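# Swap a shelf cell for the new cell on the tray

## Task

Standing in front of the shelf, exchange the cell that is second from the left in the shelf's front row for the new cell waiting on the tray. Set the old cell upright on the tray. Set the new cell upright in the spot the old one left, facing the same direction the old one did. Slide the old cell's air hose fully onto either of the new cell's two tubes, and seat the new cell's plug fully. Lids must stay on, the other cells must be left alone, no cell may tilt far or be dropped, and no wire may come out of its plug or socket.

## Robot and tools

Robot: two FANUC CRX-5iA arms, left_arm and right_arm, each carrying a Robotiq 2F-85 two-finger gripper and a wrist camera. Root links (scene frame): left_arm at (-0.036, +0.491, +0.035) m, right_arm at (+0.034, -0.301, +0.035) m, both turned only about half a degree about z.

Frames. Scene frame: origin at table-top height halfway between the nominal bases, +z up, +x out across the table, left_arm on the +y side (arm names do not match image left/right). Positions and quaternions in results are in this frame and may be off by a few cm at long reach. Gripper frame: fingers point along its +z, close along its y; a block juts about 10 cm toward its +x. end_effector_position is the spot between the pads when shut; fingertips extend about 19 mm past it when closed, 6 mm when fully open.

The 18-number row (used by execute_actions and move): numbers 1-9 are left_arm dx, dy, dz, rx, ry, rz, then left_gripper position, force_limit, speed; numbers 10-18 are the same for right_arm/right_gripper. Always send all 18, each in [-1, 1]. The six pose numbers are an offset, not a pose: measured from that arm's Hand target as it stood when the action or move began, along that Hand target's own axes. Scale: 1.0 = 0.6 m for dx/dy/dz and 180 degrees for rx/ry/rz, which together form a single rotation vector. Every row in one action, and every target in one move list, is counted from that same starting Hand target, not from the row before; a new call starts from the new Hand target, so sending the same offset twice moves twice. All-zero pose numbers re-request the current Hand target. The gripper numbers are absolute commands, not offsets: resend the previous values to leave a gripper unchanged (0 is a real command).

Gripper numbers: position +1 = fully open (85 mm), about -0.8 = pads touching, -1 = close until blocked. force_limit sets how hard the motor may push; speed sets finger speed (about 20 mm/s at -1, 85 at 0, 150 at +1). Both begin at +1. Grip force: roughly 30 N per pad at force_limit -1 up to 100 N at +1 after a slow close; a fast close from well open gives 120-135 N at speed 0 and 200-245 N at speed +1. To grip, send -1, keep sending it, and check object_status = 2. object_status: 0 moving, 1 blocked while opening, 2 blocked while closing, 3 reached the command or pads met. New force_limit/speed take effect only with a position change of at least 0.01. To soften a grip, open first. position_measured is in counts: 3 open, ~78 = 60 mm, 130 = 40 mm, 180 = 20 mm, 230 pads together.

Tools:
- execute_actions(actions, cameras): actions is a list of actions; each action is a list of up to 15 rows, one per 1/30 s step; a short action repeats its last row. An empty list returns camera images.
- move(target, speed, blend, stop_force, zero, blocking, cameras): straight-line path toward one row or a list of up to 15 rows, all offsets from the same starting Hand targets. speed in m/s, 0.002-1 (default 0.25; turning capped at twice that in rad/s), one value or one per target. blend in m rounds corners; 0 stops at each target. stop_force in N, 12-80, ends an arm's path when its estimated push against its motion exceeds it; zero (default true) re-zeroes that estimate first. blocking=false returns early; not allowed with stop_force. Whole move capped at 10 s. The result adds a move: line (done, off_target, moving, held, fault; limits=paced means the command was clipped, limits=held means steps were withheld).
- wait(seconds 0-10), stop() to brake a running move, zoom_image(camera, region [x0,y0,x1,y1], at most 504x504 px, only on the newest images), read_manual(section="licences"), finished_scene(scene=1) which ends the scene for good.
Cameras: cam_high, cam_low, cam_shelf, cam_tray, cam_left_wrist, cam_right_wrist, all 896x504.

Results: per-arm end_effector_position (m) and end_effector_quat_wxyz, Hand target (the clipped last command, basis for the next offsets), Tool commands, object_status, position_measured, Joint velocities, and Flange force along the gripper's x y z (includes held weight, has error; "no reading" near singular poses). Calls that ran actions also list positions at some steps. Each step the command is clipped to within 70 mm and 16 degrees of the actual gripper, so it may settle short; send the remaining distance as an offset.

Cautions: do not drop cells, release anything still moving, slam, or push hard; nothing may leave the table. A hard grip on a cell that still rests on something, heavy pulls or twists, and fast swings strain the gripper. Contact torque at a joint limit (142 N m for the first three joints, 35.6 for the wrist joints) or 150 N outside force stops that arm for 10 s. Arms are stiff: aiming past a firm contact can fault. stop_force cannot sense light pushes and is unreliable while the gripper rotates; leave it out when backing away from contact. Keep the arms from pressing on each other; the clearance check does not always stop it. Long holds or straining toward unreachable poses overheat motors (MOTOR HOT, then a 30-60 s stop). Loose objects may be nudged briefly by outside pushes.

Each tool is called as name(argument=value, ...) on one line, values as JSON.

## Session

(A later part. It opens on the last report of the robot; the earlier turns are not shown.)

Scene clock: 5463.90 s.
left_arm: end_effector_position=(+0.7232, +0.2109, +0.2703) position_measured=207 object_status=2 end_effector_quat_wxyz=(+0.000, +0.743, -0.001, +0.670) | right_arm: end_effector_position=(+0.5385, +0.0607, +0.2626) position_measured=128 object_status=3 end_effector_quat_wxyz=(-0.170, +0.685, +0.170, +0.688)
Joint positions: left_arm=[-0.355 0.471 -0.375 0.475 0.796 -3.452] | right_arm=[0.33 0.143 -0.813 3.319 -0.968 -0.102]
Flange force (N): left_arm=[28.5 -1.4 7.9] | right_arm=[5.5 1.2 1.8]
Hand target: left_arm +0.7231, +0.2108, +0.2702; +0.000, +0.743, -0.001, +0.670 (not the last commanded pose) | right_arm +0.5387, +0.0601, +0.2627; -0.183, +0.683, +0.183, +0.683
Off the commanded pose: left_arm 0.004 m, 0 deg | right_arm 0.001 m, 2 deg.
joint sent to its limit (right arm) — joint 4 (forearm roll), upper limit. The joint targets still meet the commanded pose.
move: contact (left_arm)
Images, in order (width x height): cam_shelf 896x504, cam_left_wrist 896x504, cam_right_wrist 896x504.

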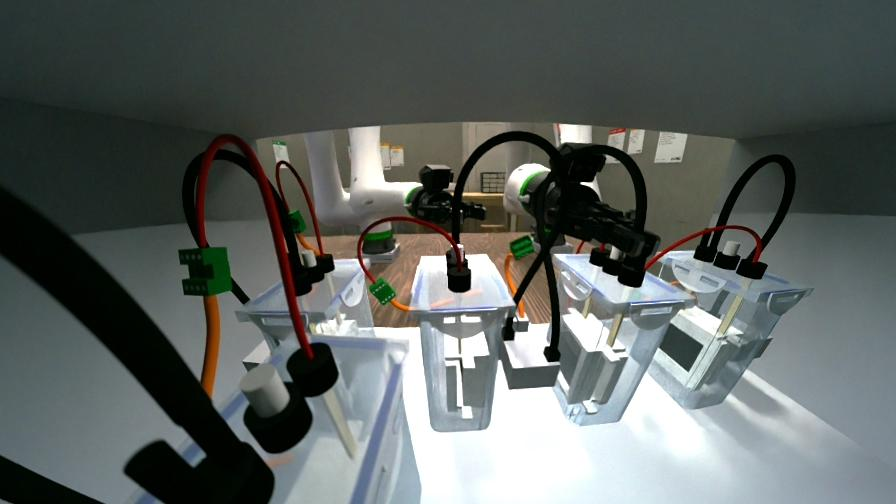

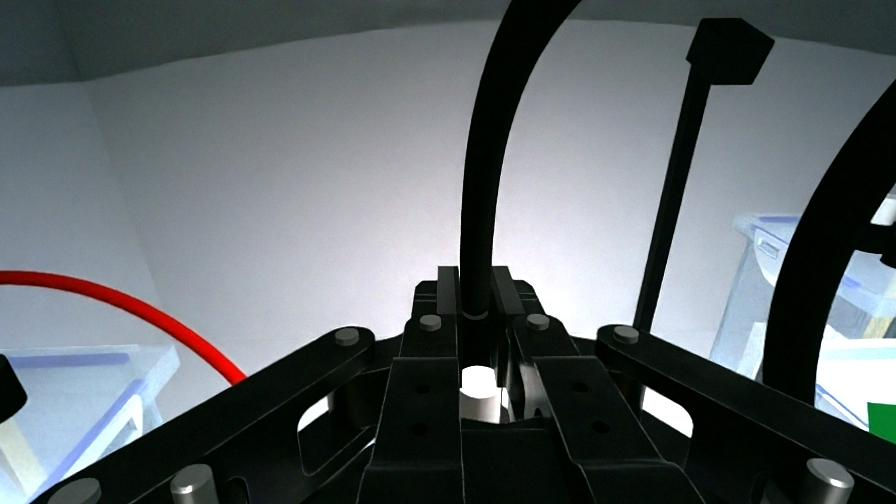

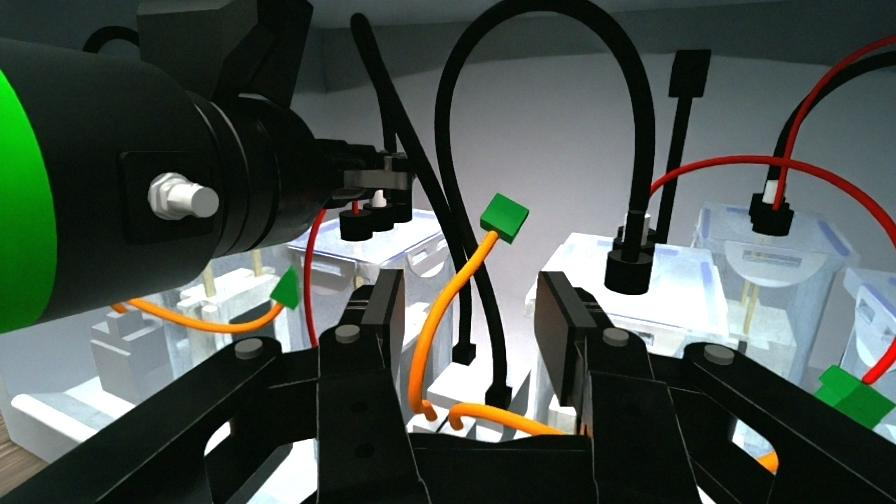

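move(target=[0,0,0,0,0,0,-0.35,-1,-1,0,0,0,0,0,0,0,-1,-1], cameras=["cam_right_wrist","cam_left_wrist","cam_shelf"])

zoom_image(camera="cam_shelf", region=[590, 180, 690, 280])

zoom_image(camera="cam_left_wrist", region=[420, 290, 540, 430])

Scene clock: 5474.73 s.
left_arm: end_effector_position=(+0.7232, +0.2109, +0.2702) position_measured=173 object_status=0 end_effector_quat_wxyz=(+0.000, +0.743, -0.001, +0.670) | right_arm: end_effector_position=(+0.5385, +0.0607, +0.2626) position_measured=128 object_status=3 end_effector_quat_wxyz=(-0.170, +0.685, +0.170, +0.688)
Joint positions: left_arm=[-0.355 0.471 -0.375 0.475 0.795 -3.452] | right_arm=[0.33 0.143 -0.813 3.319 -0.968 -0.102]
Flange force (N): left_arm=[2.7 -3.9 1.2] | right_arm=[5.1 1.1 2.0]
Hand target: left_arm +0.7231, +0.2108, +0.2702; +0.000, +0.743, -0.001, +0.670 | right_arm +0.5387, +0.0601, +0.2627; -0.183, +0.683, +0.183, +0.683
Off the commanded pose: left_arm 0.000 m, 0 deg | right_arm 0.001 m, 2 deg.
joint sent to its limit (right arm) — joint 4 (forearm roll), upper limit. The joint targets still meet the commanded pose.
move: done
Images, in order (width x height): cam_shelf 896x504, cam_left_wrist 896x504, cam_right_wrist 896x504.

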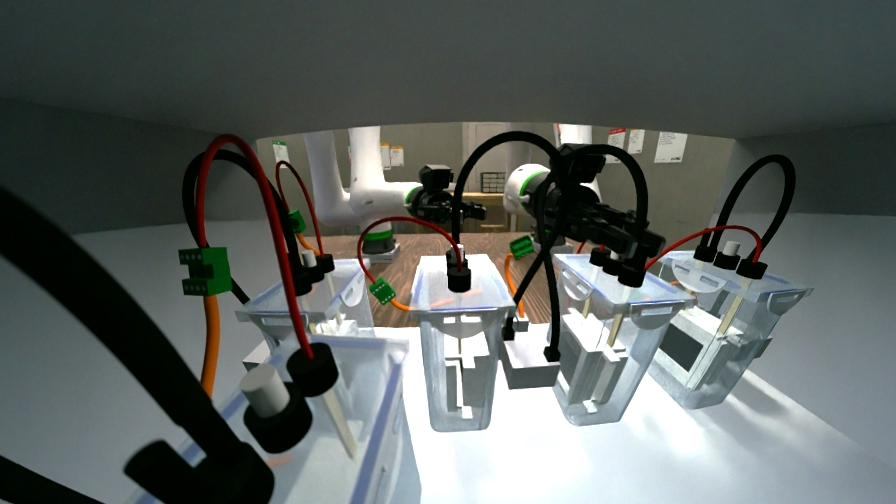

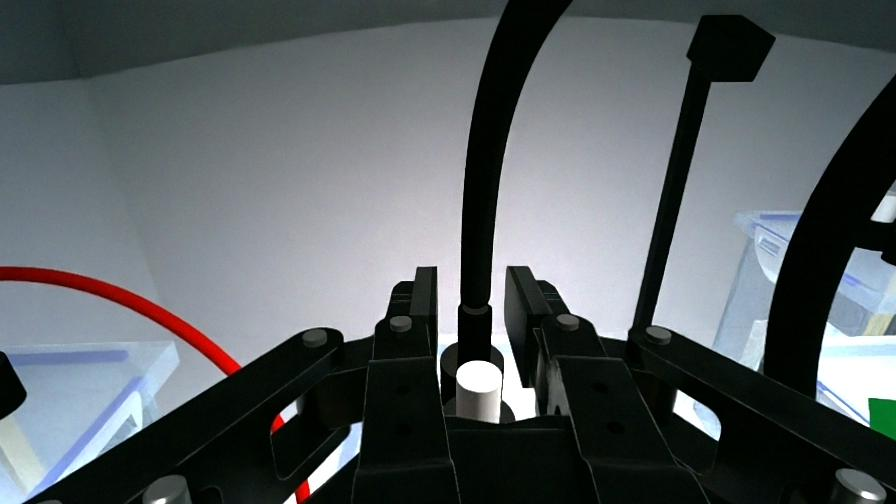

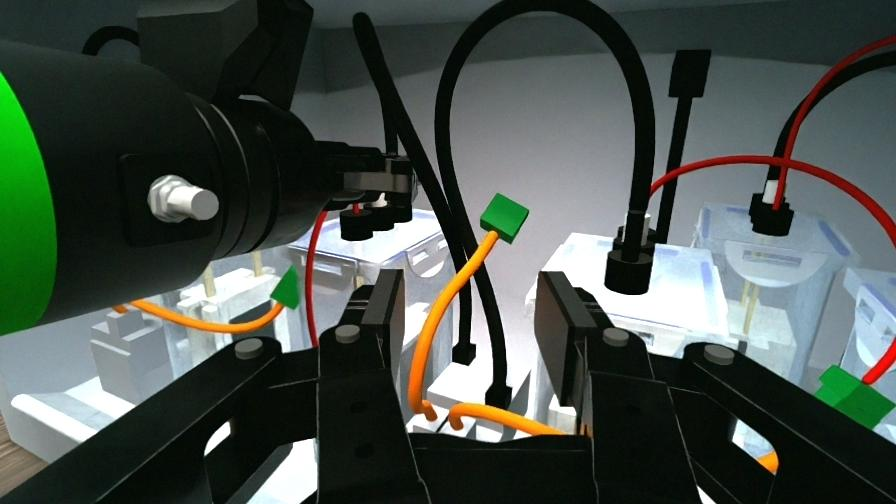

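Scaled by 5.040.

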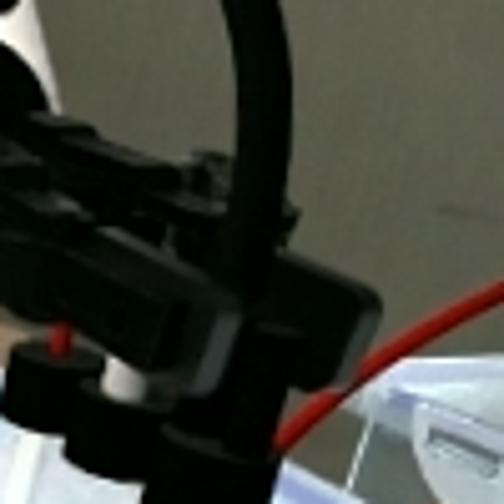

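Scaled by 3.600.

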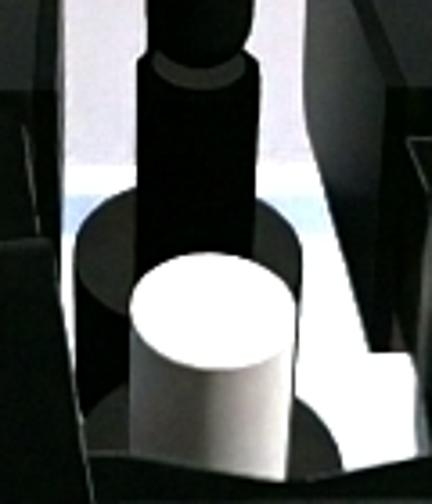

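move(target=[[0.02,0,-0.03,0,0,0,-0.35,-1,-1,0,0,0,0,0,0,0,-1,-1],[0.01,0,-0.17,0,0,0,-0.35,-1,-1,0,0,0,0,0,0,0,-1,-1]], speed=0.04, blend=[0.01,0], cameras=["cam_right_wrist","cam_left_wrist","cam_shelf","cam_low"])

zoom_image(camera="cam_shelf", region=[590, 180, 690, 280])

zoom_image(camera="cam_right_wrist", region=[340, 140, 430, 230])

Scene clock: 5488.37 s.
left_arm: end_effector_position=(+0.6223, +0.2111, +0.2867) position_measured=173 object_status=3 end_effector_quat_wxyz=(+0.000, +0.743, -0.001, +0.670) | right_arm: end_effector_position=(+0.5385, +0.0607, +0.2626) position_measured=128 object_status=3 end_effector_quat_wxyz=(-0.170, +0.685, +0.170, +0.688)
Joint positions: left_arm=[-0.446 0.276 -0.629 0.564 0.875 -3.481] | right_arm=[0.33 0.143 -0.813 3.319 -0.968 -0.102]
Flange force (N): left_arm=[1.7 -5.9 2.1] | right_arm=[5.1 1.4 1.8]
Hand target: left_arm +0.6223, +0.2110, +0.2867; +0.000, +0.743, -0.001, +0.670 | right_arm +0.5387, +0.0601, +0.2627; -0.183, +0.683, +0.183, +0.683
Off the commanded pose: left_arm 0.000 m, 0 deg | right_arm 0.001 m, 2 deg.
joint sent to its limit (right arm) — joint 4 (forearm roll), upper limit. The joint targets still meet the commanded pose.
move: done
Images, in order (width x height): cam_low 896x504, cam_shelf 896x504, cam_left_wrist 896x504, cam_right_wrist 896x504.

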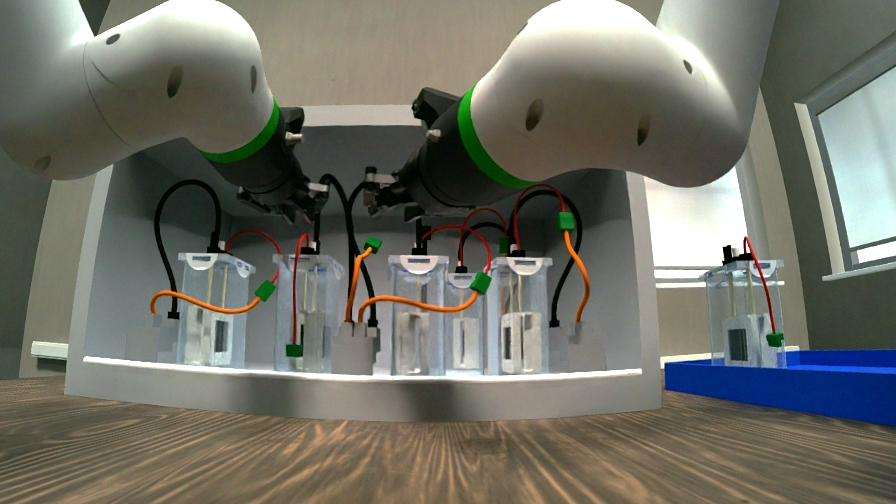

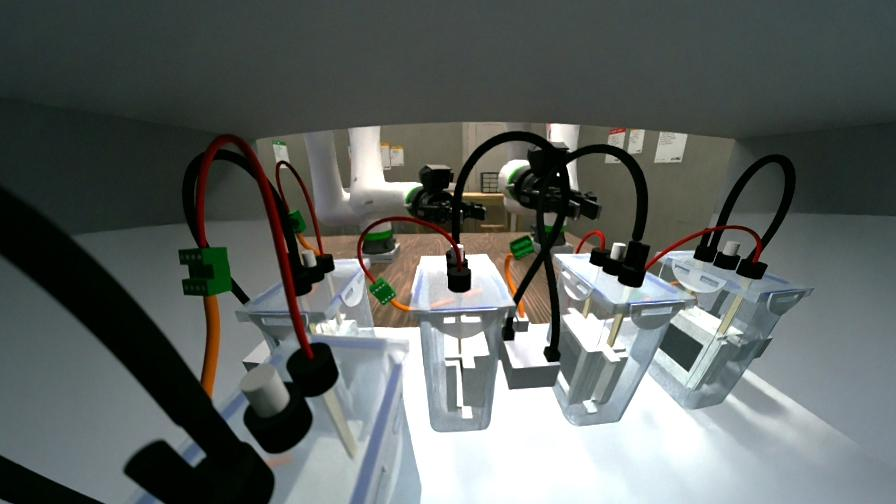

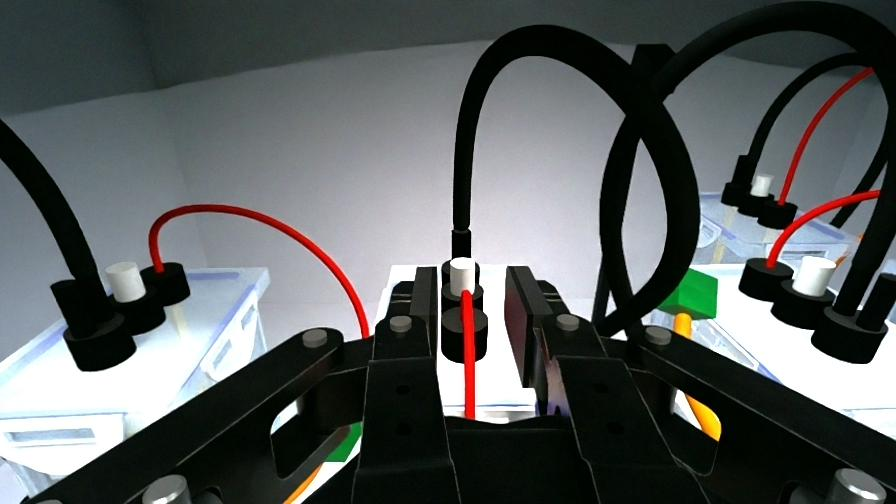

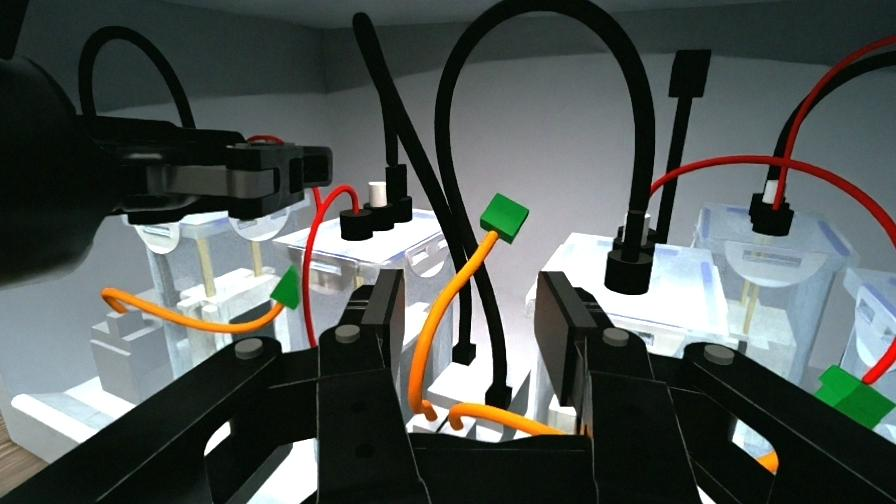

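Scaled by 5.040.

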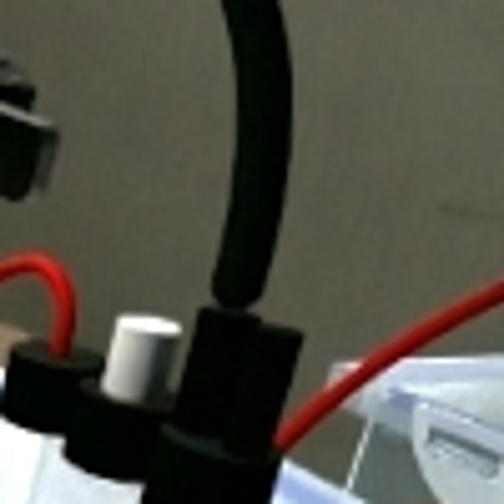

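Scaled by 5.600.

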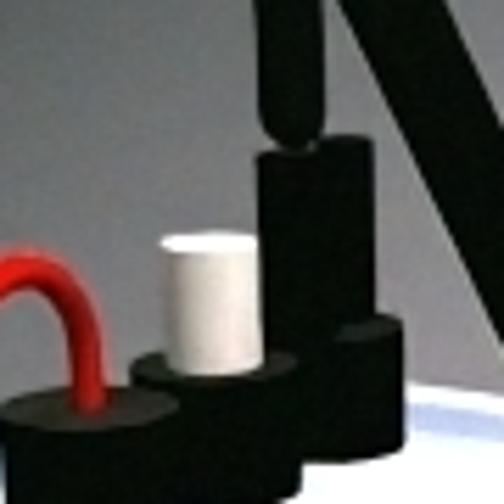

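zoom_image(camera="cam_left_wrist", region=[20, 220, 200, 400])

zoom_image(camera="cam_left_wrist", region=[410, 200, 520, 310])

zoom_image(camera="cam_left_wrist", region=[700, 130, 896, 326])

zoom_image(camera="cam_right_wrist", region=[580, 170, 700, 290])

Scaled by 2.800.

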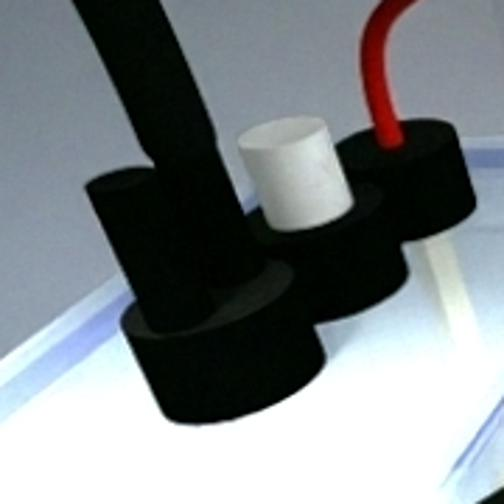

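Scaled by 4.582.

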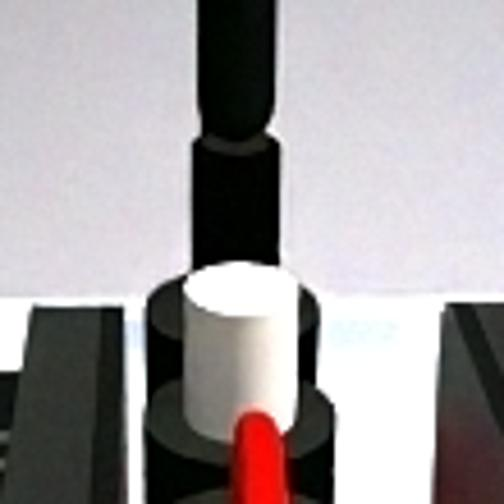

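Scaled by 2.571.

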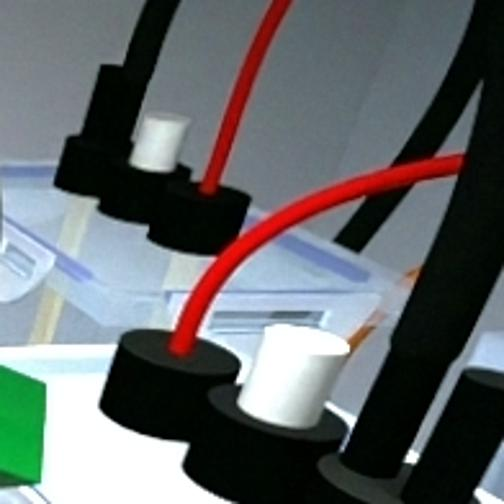

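Scaled by 4.200.

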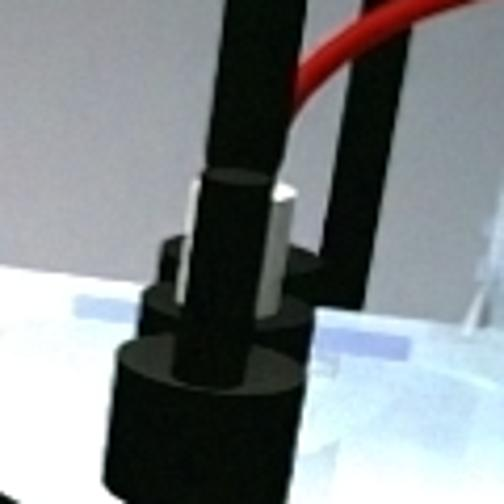

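zoom_image(camera="cam_shelf", region=[80, 330, 330, 504])

zoom_image(camera="cam_shelf", region=[690, 210, 790, 300])

zoom_image(camera="cam_shelf", region=[270, 220, 370, 320])

zoom_image(camera="cam_shelf", region=[420, 210, 500, 310])

Scaled by 2.016.

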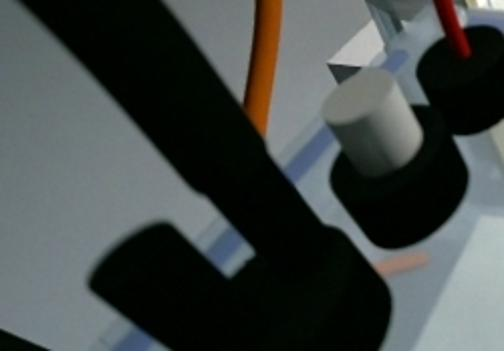

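Scaled by 5.040.

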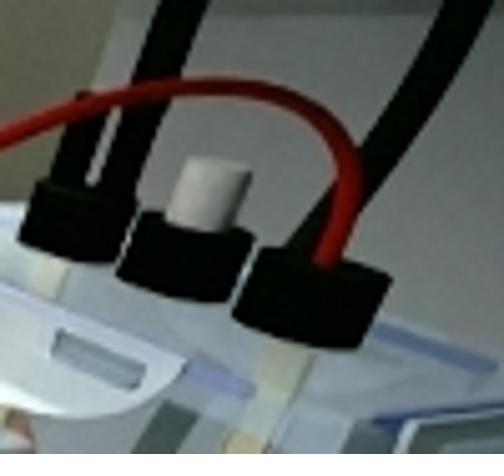

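Scaled by 5.040.

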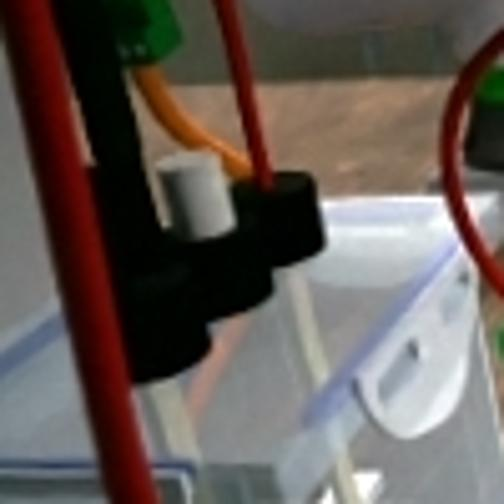

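Scaled by 5.040.

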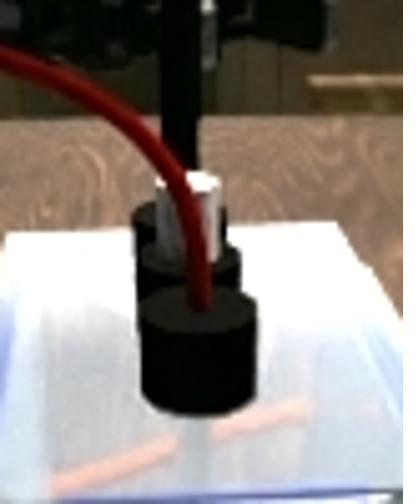

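zoom_image(camera="cam_shelf", region=[610, 225, 660, 275])

zoom_image(camera="cam_left_wrist", region=[430, 220, 500, 290])

Scaled by 10.080.

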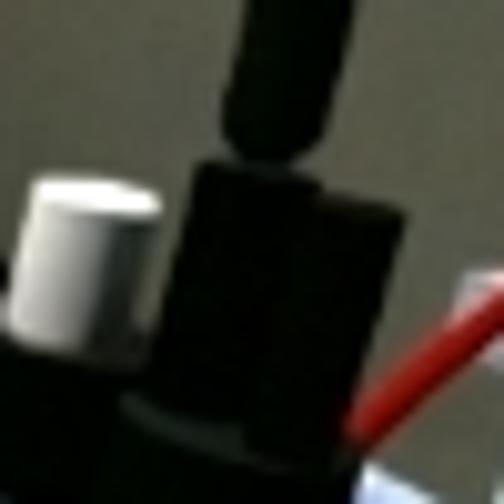

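Scaled by 7.200.

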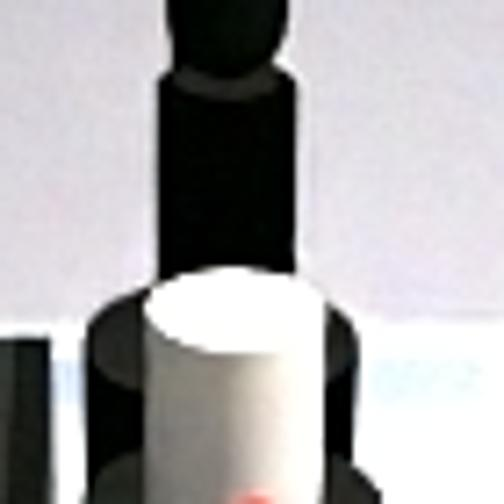

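move(target=[0.03,-0.09,0.03,0,0,0,-0.35,-1,-1,0,0,0,0,0,0,0,-1,-1], speed=0.1, cameras=["cam_left_wrist"])

zoom_image(camera="cam_left_wrist", region=[520, 200, 640, 320])

Scene clock: 5557.47 s.
left_arm: end_effector_position=(+0.6422, +0.2650, +0.3028) position_measured=173 object_status=3 end_effector_quat_wxyz=(+0.000, +0.743, -0.001, +0.670) | right_arm: end_effector_position=(+0.5385, +0.0607, +0.2626) position_measured=128 object_status=3 end_effector_quat_wxyz=(-0.170, +0.685, +0.170, +0.688)
Joint positions: left_arm=[-0.285 0.217 -0.615 0.385 0.763 -3.4] | right_arm=[0.33 0.143 -0.813 3.319 -0.968 -0.102]
Flange force (N): left_arm=[2.2 -6.6 -0.4] | right_arm=[5.3 1.3 1.6]
Hand target: left_arm +0.6422, +0.2650, +0.3028; +0.000, +0.743, -0.001, +0.670 | right_arm +0.5387, +0.0601, +0.2627; -0.183, +0.683, +0.183, +0.683
Off the commanded pose: left_arm 0.000 m, 0 deg | right_arm 0.001 m, 2 deg.
joint sent to its limit (right arm) — joint 4 (forearm roll), upper limit. The joint targets still meet the commanded pose.
move: done
Images, in order (width x height): cam_left_wrist 896x504.

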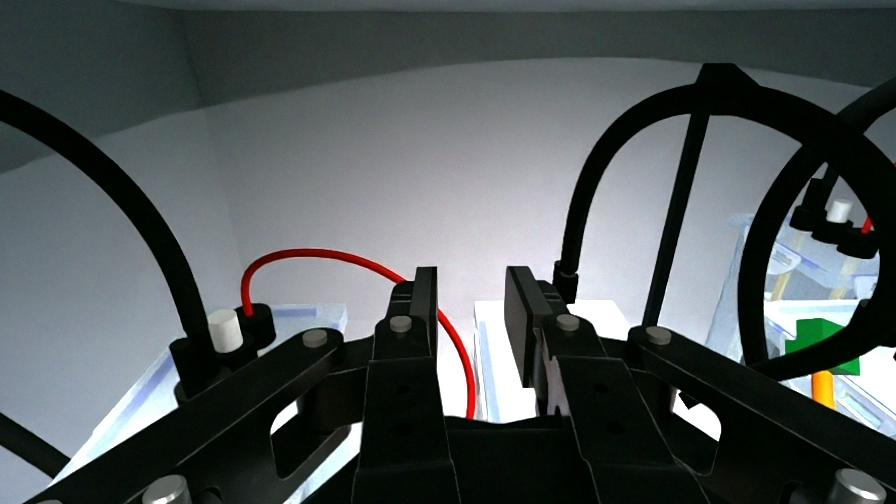

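Scaled by 4.200.

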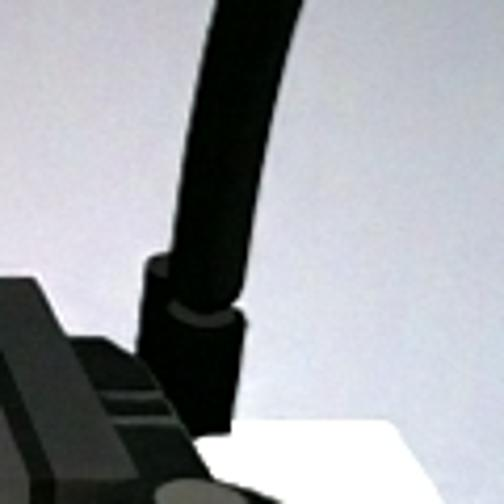

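move(target=[0.02,-0.058,-0.04,0,0,0,-0.35,-1,-1,0,0,0,0,0,0,0,-1,-1], speed=0.1, cameras=["cam_left_wrist"])

zoom_image(camera="cam_left_wrist", region=[600, 230, 720, 350])

Scene clock: 5563.90 s.
left_arm: end_effector_position=(+0.6196, +0.2998, +0.3172) position_measured=173 object_status=3 end_effector_quat_wxyz=(+0.000, +0.743, -0.001, +0.670) | right_arm: end_effector_position=(+0.5385, +0.0607, +0.2626) position_measured=128 object_status=3 end_effector_quat_wxyz=(-0.170, +0.685, +0.170, +0.688)
Joint positions: left_arm=[-0.2 0.106 -0.677 0.28 0.698 -3.34] | right_arm=[0.33 0.143 -0.813 3.319 -0.968 -0.102]
Flange force (N): left_arm=[2.4 -7.4 0.3] | right_arm=[4.7 1.2 1.8]
Hand target: left_arm +0.6196, +0.2998, +0.3172; +0.000, +0.743, -0.001, +0.670 | right_arm +0.5387, +0.0601, +0.2627; -0.183, +0.683, +0.183, +0.683
Off the commanded pose: left_arm 0.000 m, 0 deg | right_arm 0.001 m, 2 deg.
joint sent to its limit (right arm) — joint 4 (forearm roll), upper limit. The joint targets still meet the commanded pose.
move: done
Images, in order (width x height): cam_left_wrist 896x504.

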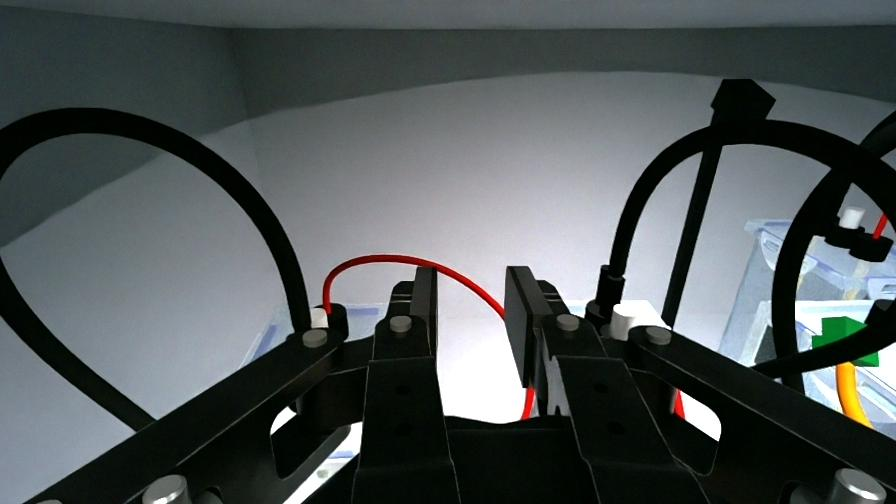

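Scaled by 4.200.

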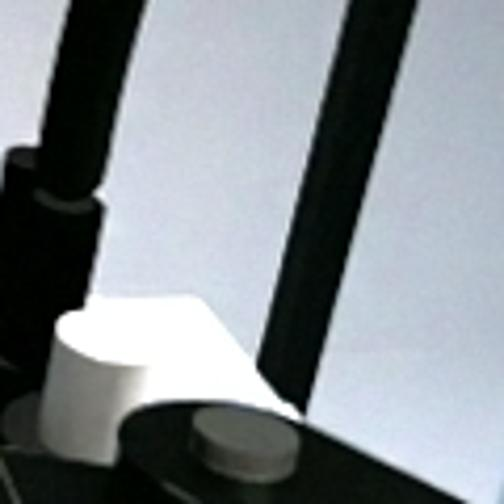

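zoom_image(camera="cam_left_wrist", region=[575, 255, 655, 335])

Scaled by 6.300.

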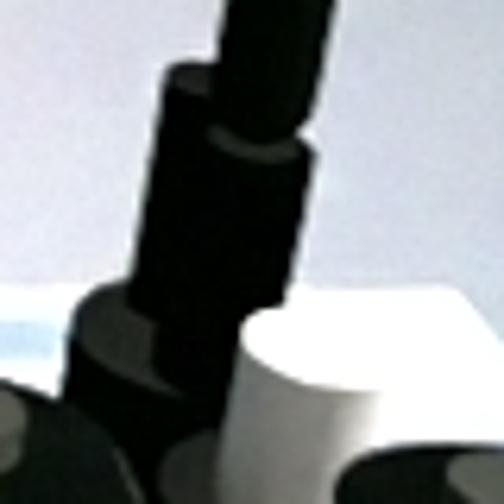

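move(target=[[0.0365,-0.1,-0.289,0,0,0,-0.35,-1,-1,0,0,-0.12,0,0,0,0,-1,-1],[0.0365,-0.1,-0.289,0,0,0,-0.35,-1,-1,-0.1045,-0.276,-0.0113,-0.1667,0,0,0,-1,-1]], speed=0.15, blend=[0.02,0], cameras=["cam_right_wrist","cam_left_wrist","cam_low","cam_high"])

Scene clock: 5616.70 s.
left_arm: end_effector_position=(+0.4495, +0.3602, +0.3569) position_measured=173 object_status=3 end_effector_quat_wxyz=(+0.000, +0.743, -0.001, +0.670) | right_arm: end_effector_position=(+0.4501, +0.2001, +0.2000) position_measured=128 object_status=3 end_effector_quat_wxyz=(+0.000, +0.707, +0.000, +0.707)
Joint positions: left_arm=[-0.019 -0.555 -0.982 -0.007 0.324 -3.136] | right_arm=[1.293 0.617 -0.581 1.822 -1.475 0.361]
Flange force (N): left_arm=no reading | right_arm=[3.3 -1.5 0.4]
Hand target: left_arm +0.4495, +0.3602, +0.3569; +0.000, +0.743, -0.001, +0.670 | right_arm +0.4501, +0.2001, +0.1999; +0.000, +0.707, +0.000, +0.707
Off the commanded pose: left_arm 0.000 m, 0 deg | right_arm 0.000 m, 0 deg.
move: done
Images, in order (width x height): cam_high 896x504, cam_low 896x504, cam_left_wrist 896x504, cam_right_wrist 896x504.

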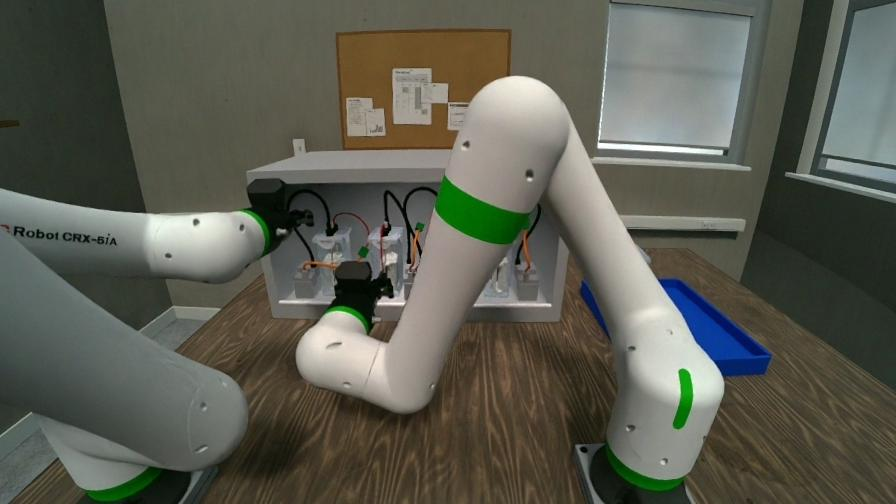

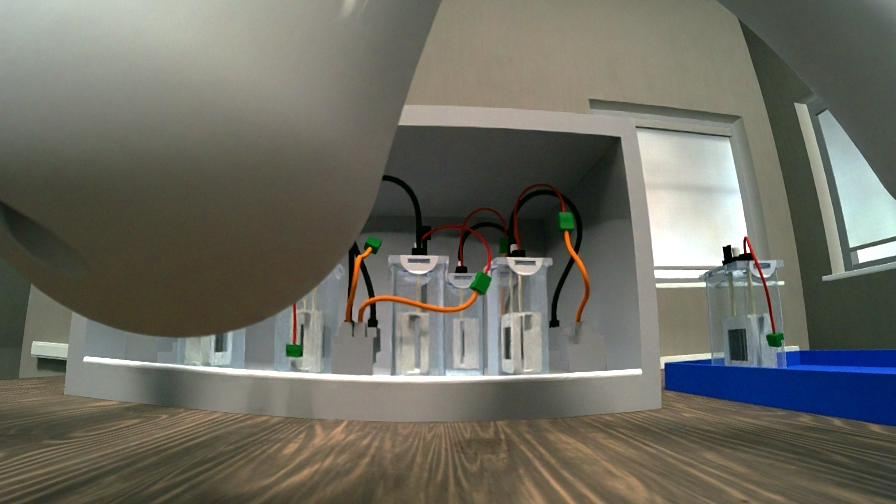

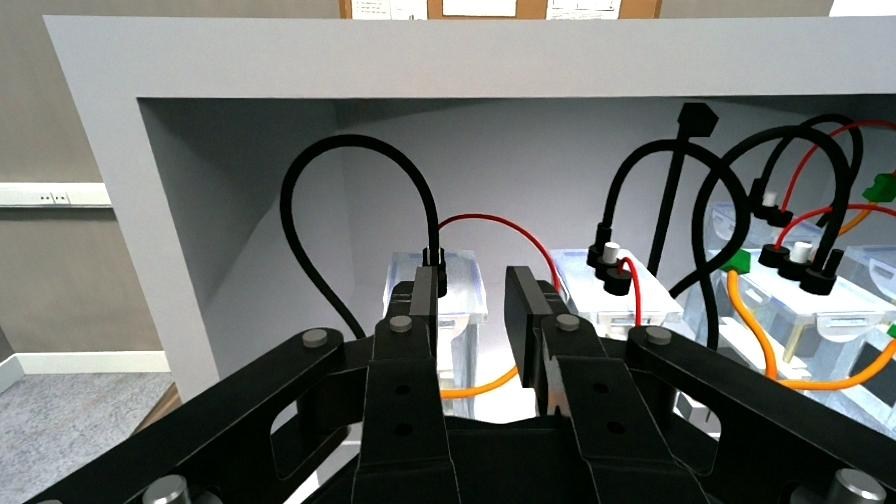

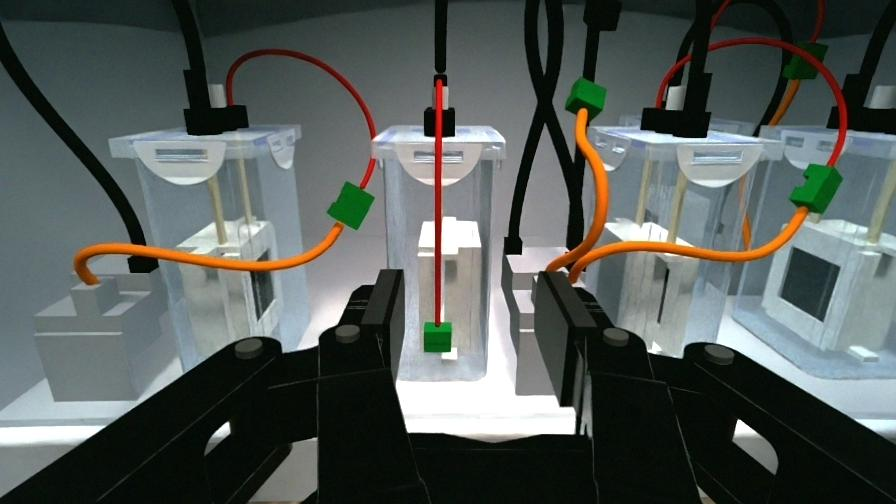

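zoom_image(camera="cam_right_wrist", region=[160, 30, 260, 140])

zoom_image(camera="cam_right_wrist", region=[390, 30, 490, 140])

zoom_image(camera="cam_right_wrist", region=[630, 30, 730, 140])

zoom_image(camera="cam_left_wrist", region=[560, 180, 700, 320])

zoom_image(camera="cam_left_wrist", region=[730, 180, 870, 320])

Scaled by 4.582.

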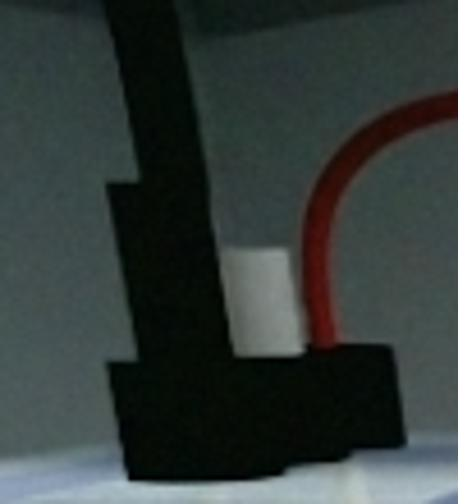

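Scaled by 4.582.

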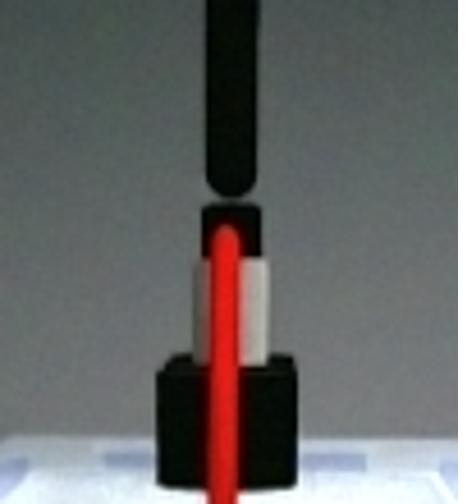

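Scaled by 4.582.

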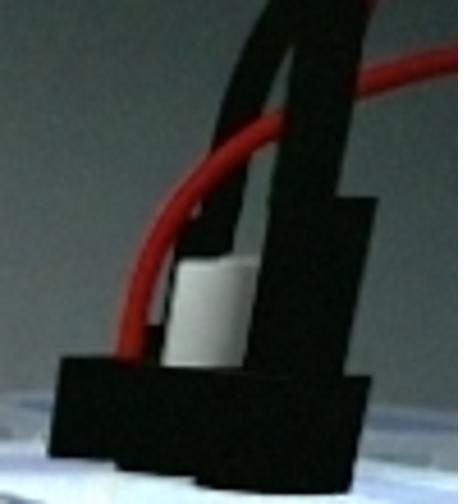

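Scaled by 3.600.

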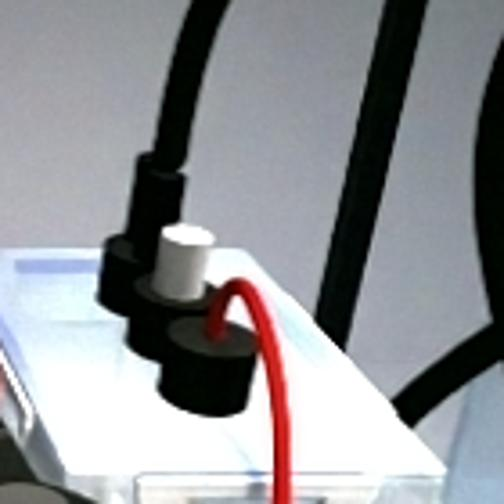

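Scaled by 3.600.

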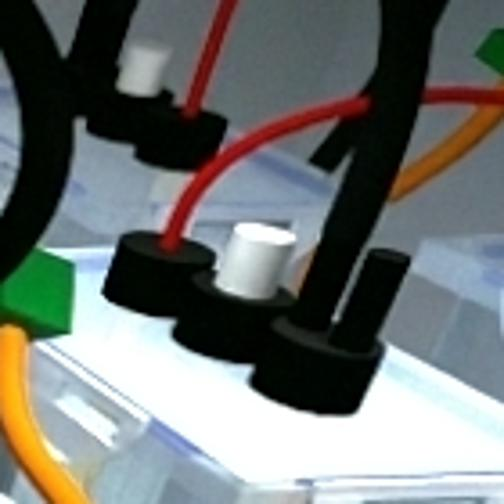

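zoom_image(camera="cam_left_wrist", region=[370, 130, 510, 310])

zoom_image(camera="cam_right_wrist", region=[120, 0, 300, 140])

zoom_image(camera="cam_low", region=[500, 180, 600, 280])

Scaled by 2.800.

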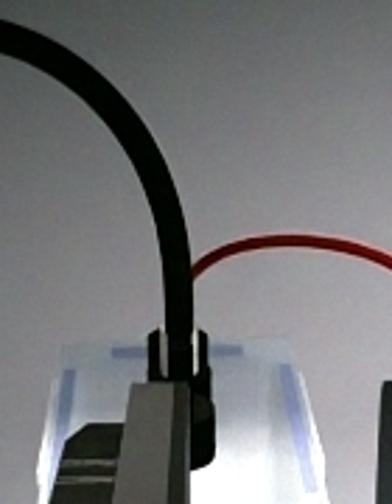

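Scaled by 2.800.

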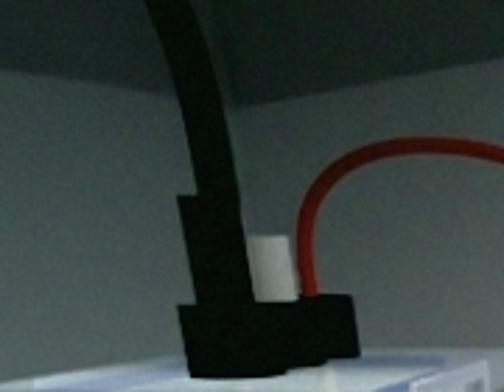

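Scaled by 5.040.

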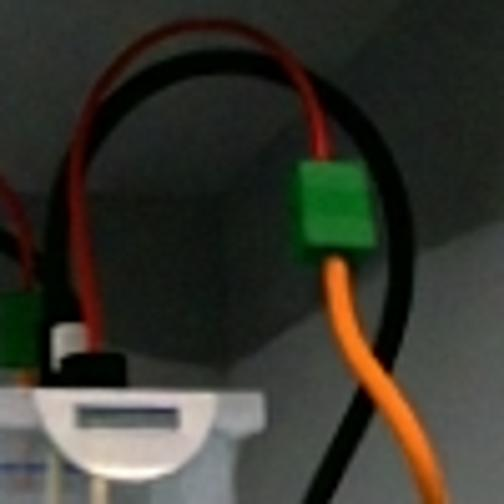

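zoom_image(camera="cam_right_wrist", region=[400, 280, 480, 370])

zoom_image(camera="cam_right_wrist", region=[540, 60, 640, 170])

Scaled by 5.600.

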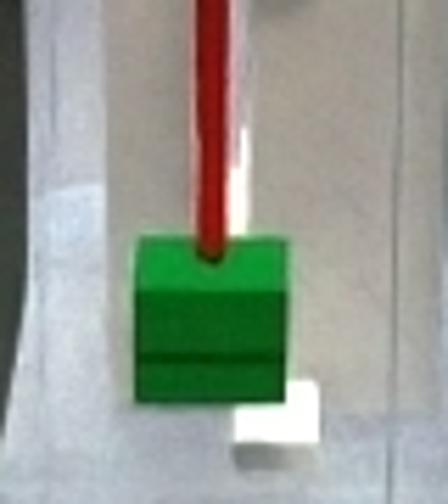

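Scaled by 4.582.

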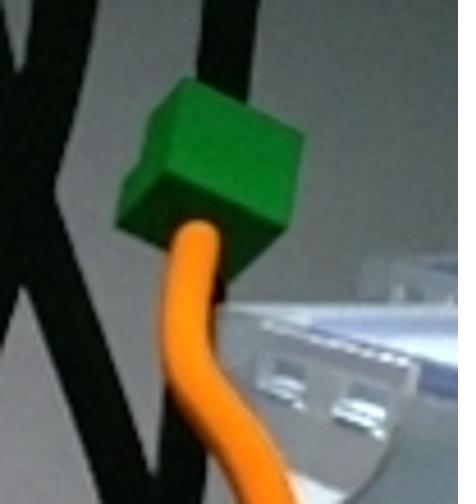

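move(target=[[0,0,0,0,0,-0.05,-0.35,-1,-1,0.04,0.333,0,0,0,0,0,-1,-1],[0,0,0,0,0,-0.5,0.0,-1,-1,0.04,0.333,0,0,0,0,0,-1,-1]], speed=[0.2,0.4], cameras=["cam_right_wrist","cam_left_wrist"])

Scene clock: 5726.70 s.
left_arm: end_effector_position=(+0.4495, +0.3602, +0.3569) position_measured=128 object_status=0 end_effector_quat_wxyz=(+0.474, +0.526, +0.524, +0.473) | right_arm: end_effector_position=(+0.4501, +0.0003, +0.2239) position_measured=128 object_status=3 end_effector_quat_wxyz=(+0.000, +0.707, +0.000, +0.707)
Joint positions: left_arm=[-0.019 -0.555 -0.982 -0.007 0.324 -1.565] | right_arm=[1.022 0.257 -1.082 2.099 -1.453 0.2]
Flange force (N): left_arm=no reading | right_arm=[3.4 -1.5 0.1]
Hand target: left_arm +0.4495, +0.3602, +0.3569; +0.474, +0.526, +0.524, +0.473 | right_arm +0.4501, +0.0003, +0.2239; +0.000, +0.707, +0.000, +0.707
Off the commanded pose: left_arm 0.000 m, 0 deg | right_arm 0.000 m, 0 deg.
move: done
Images, in order (width x height): cam_left_wrist 896x504, cam_right_wrist 896x504.

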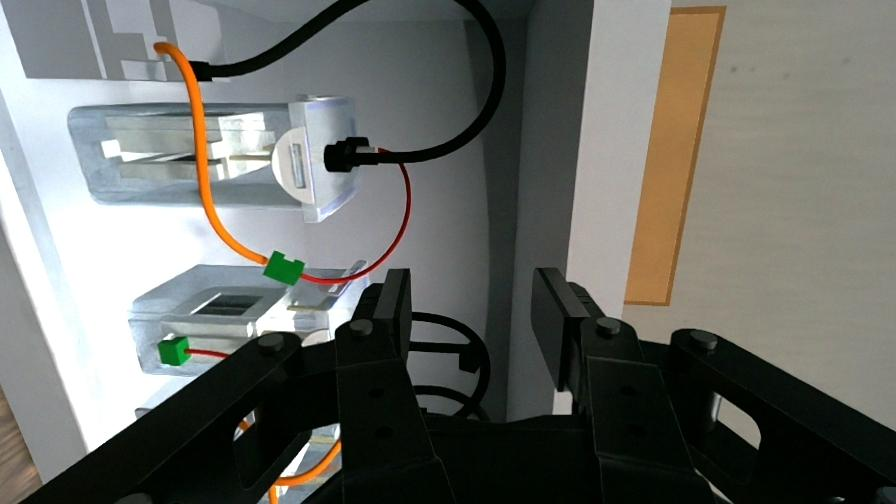

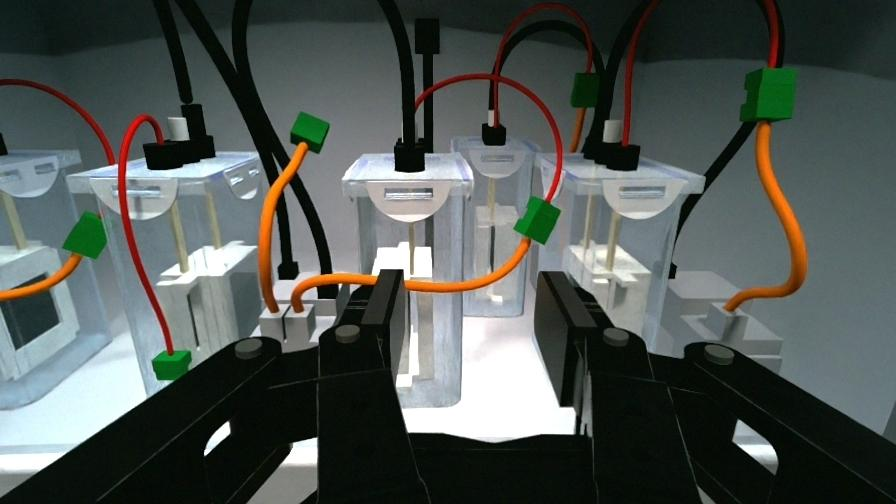

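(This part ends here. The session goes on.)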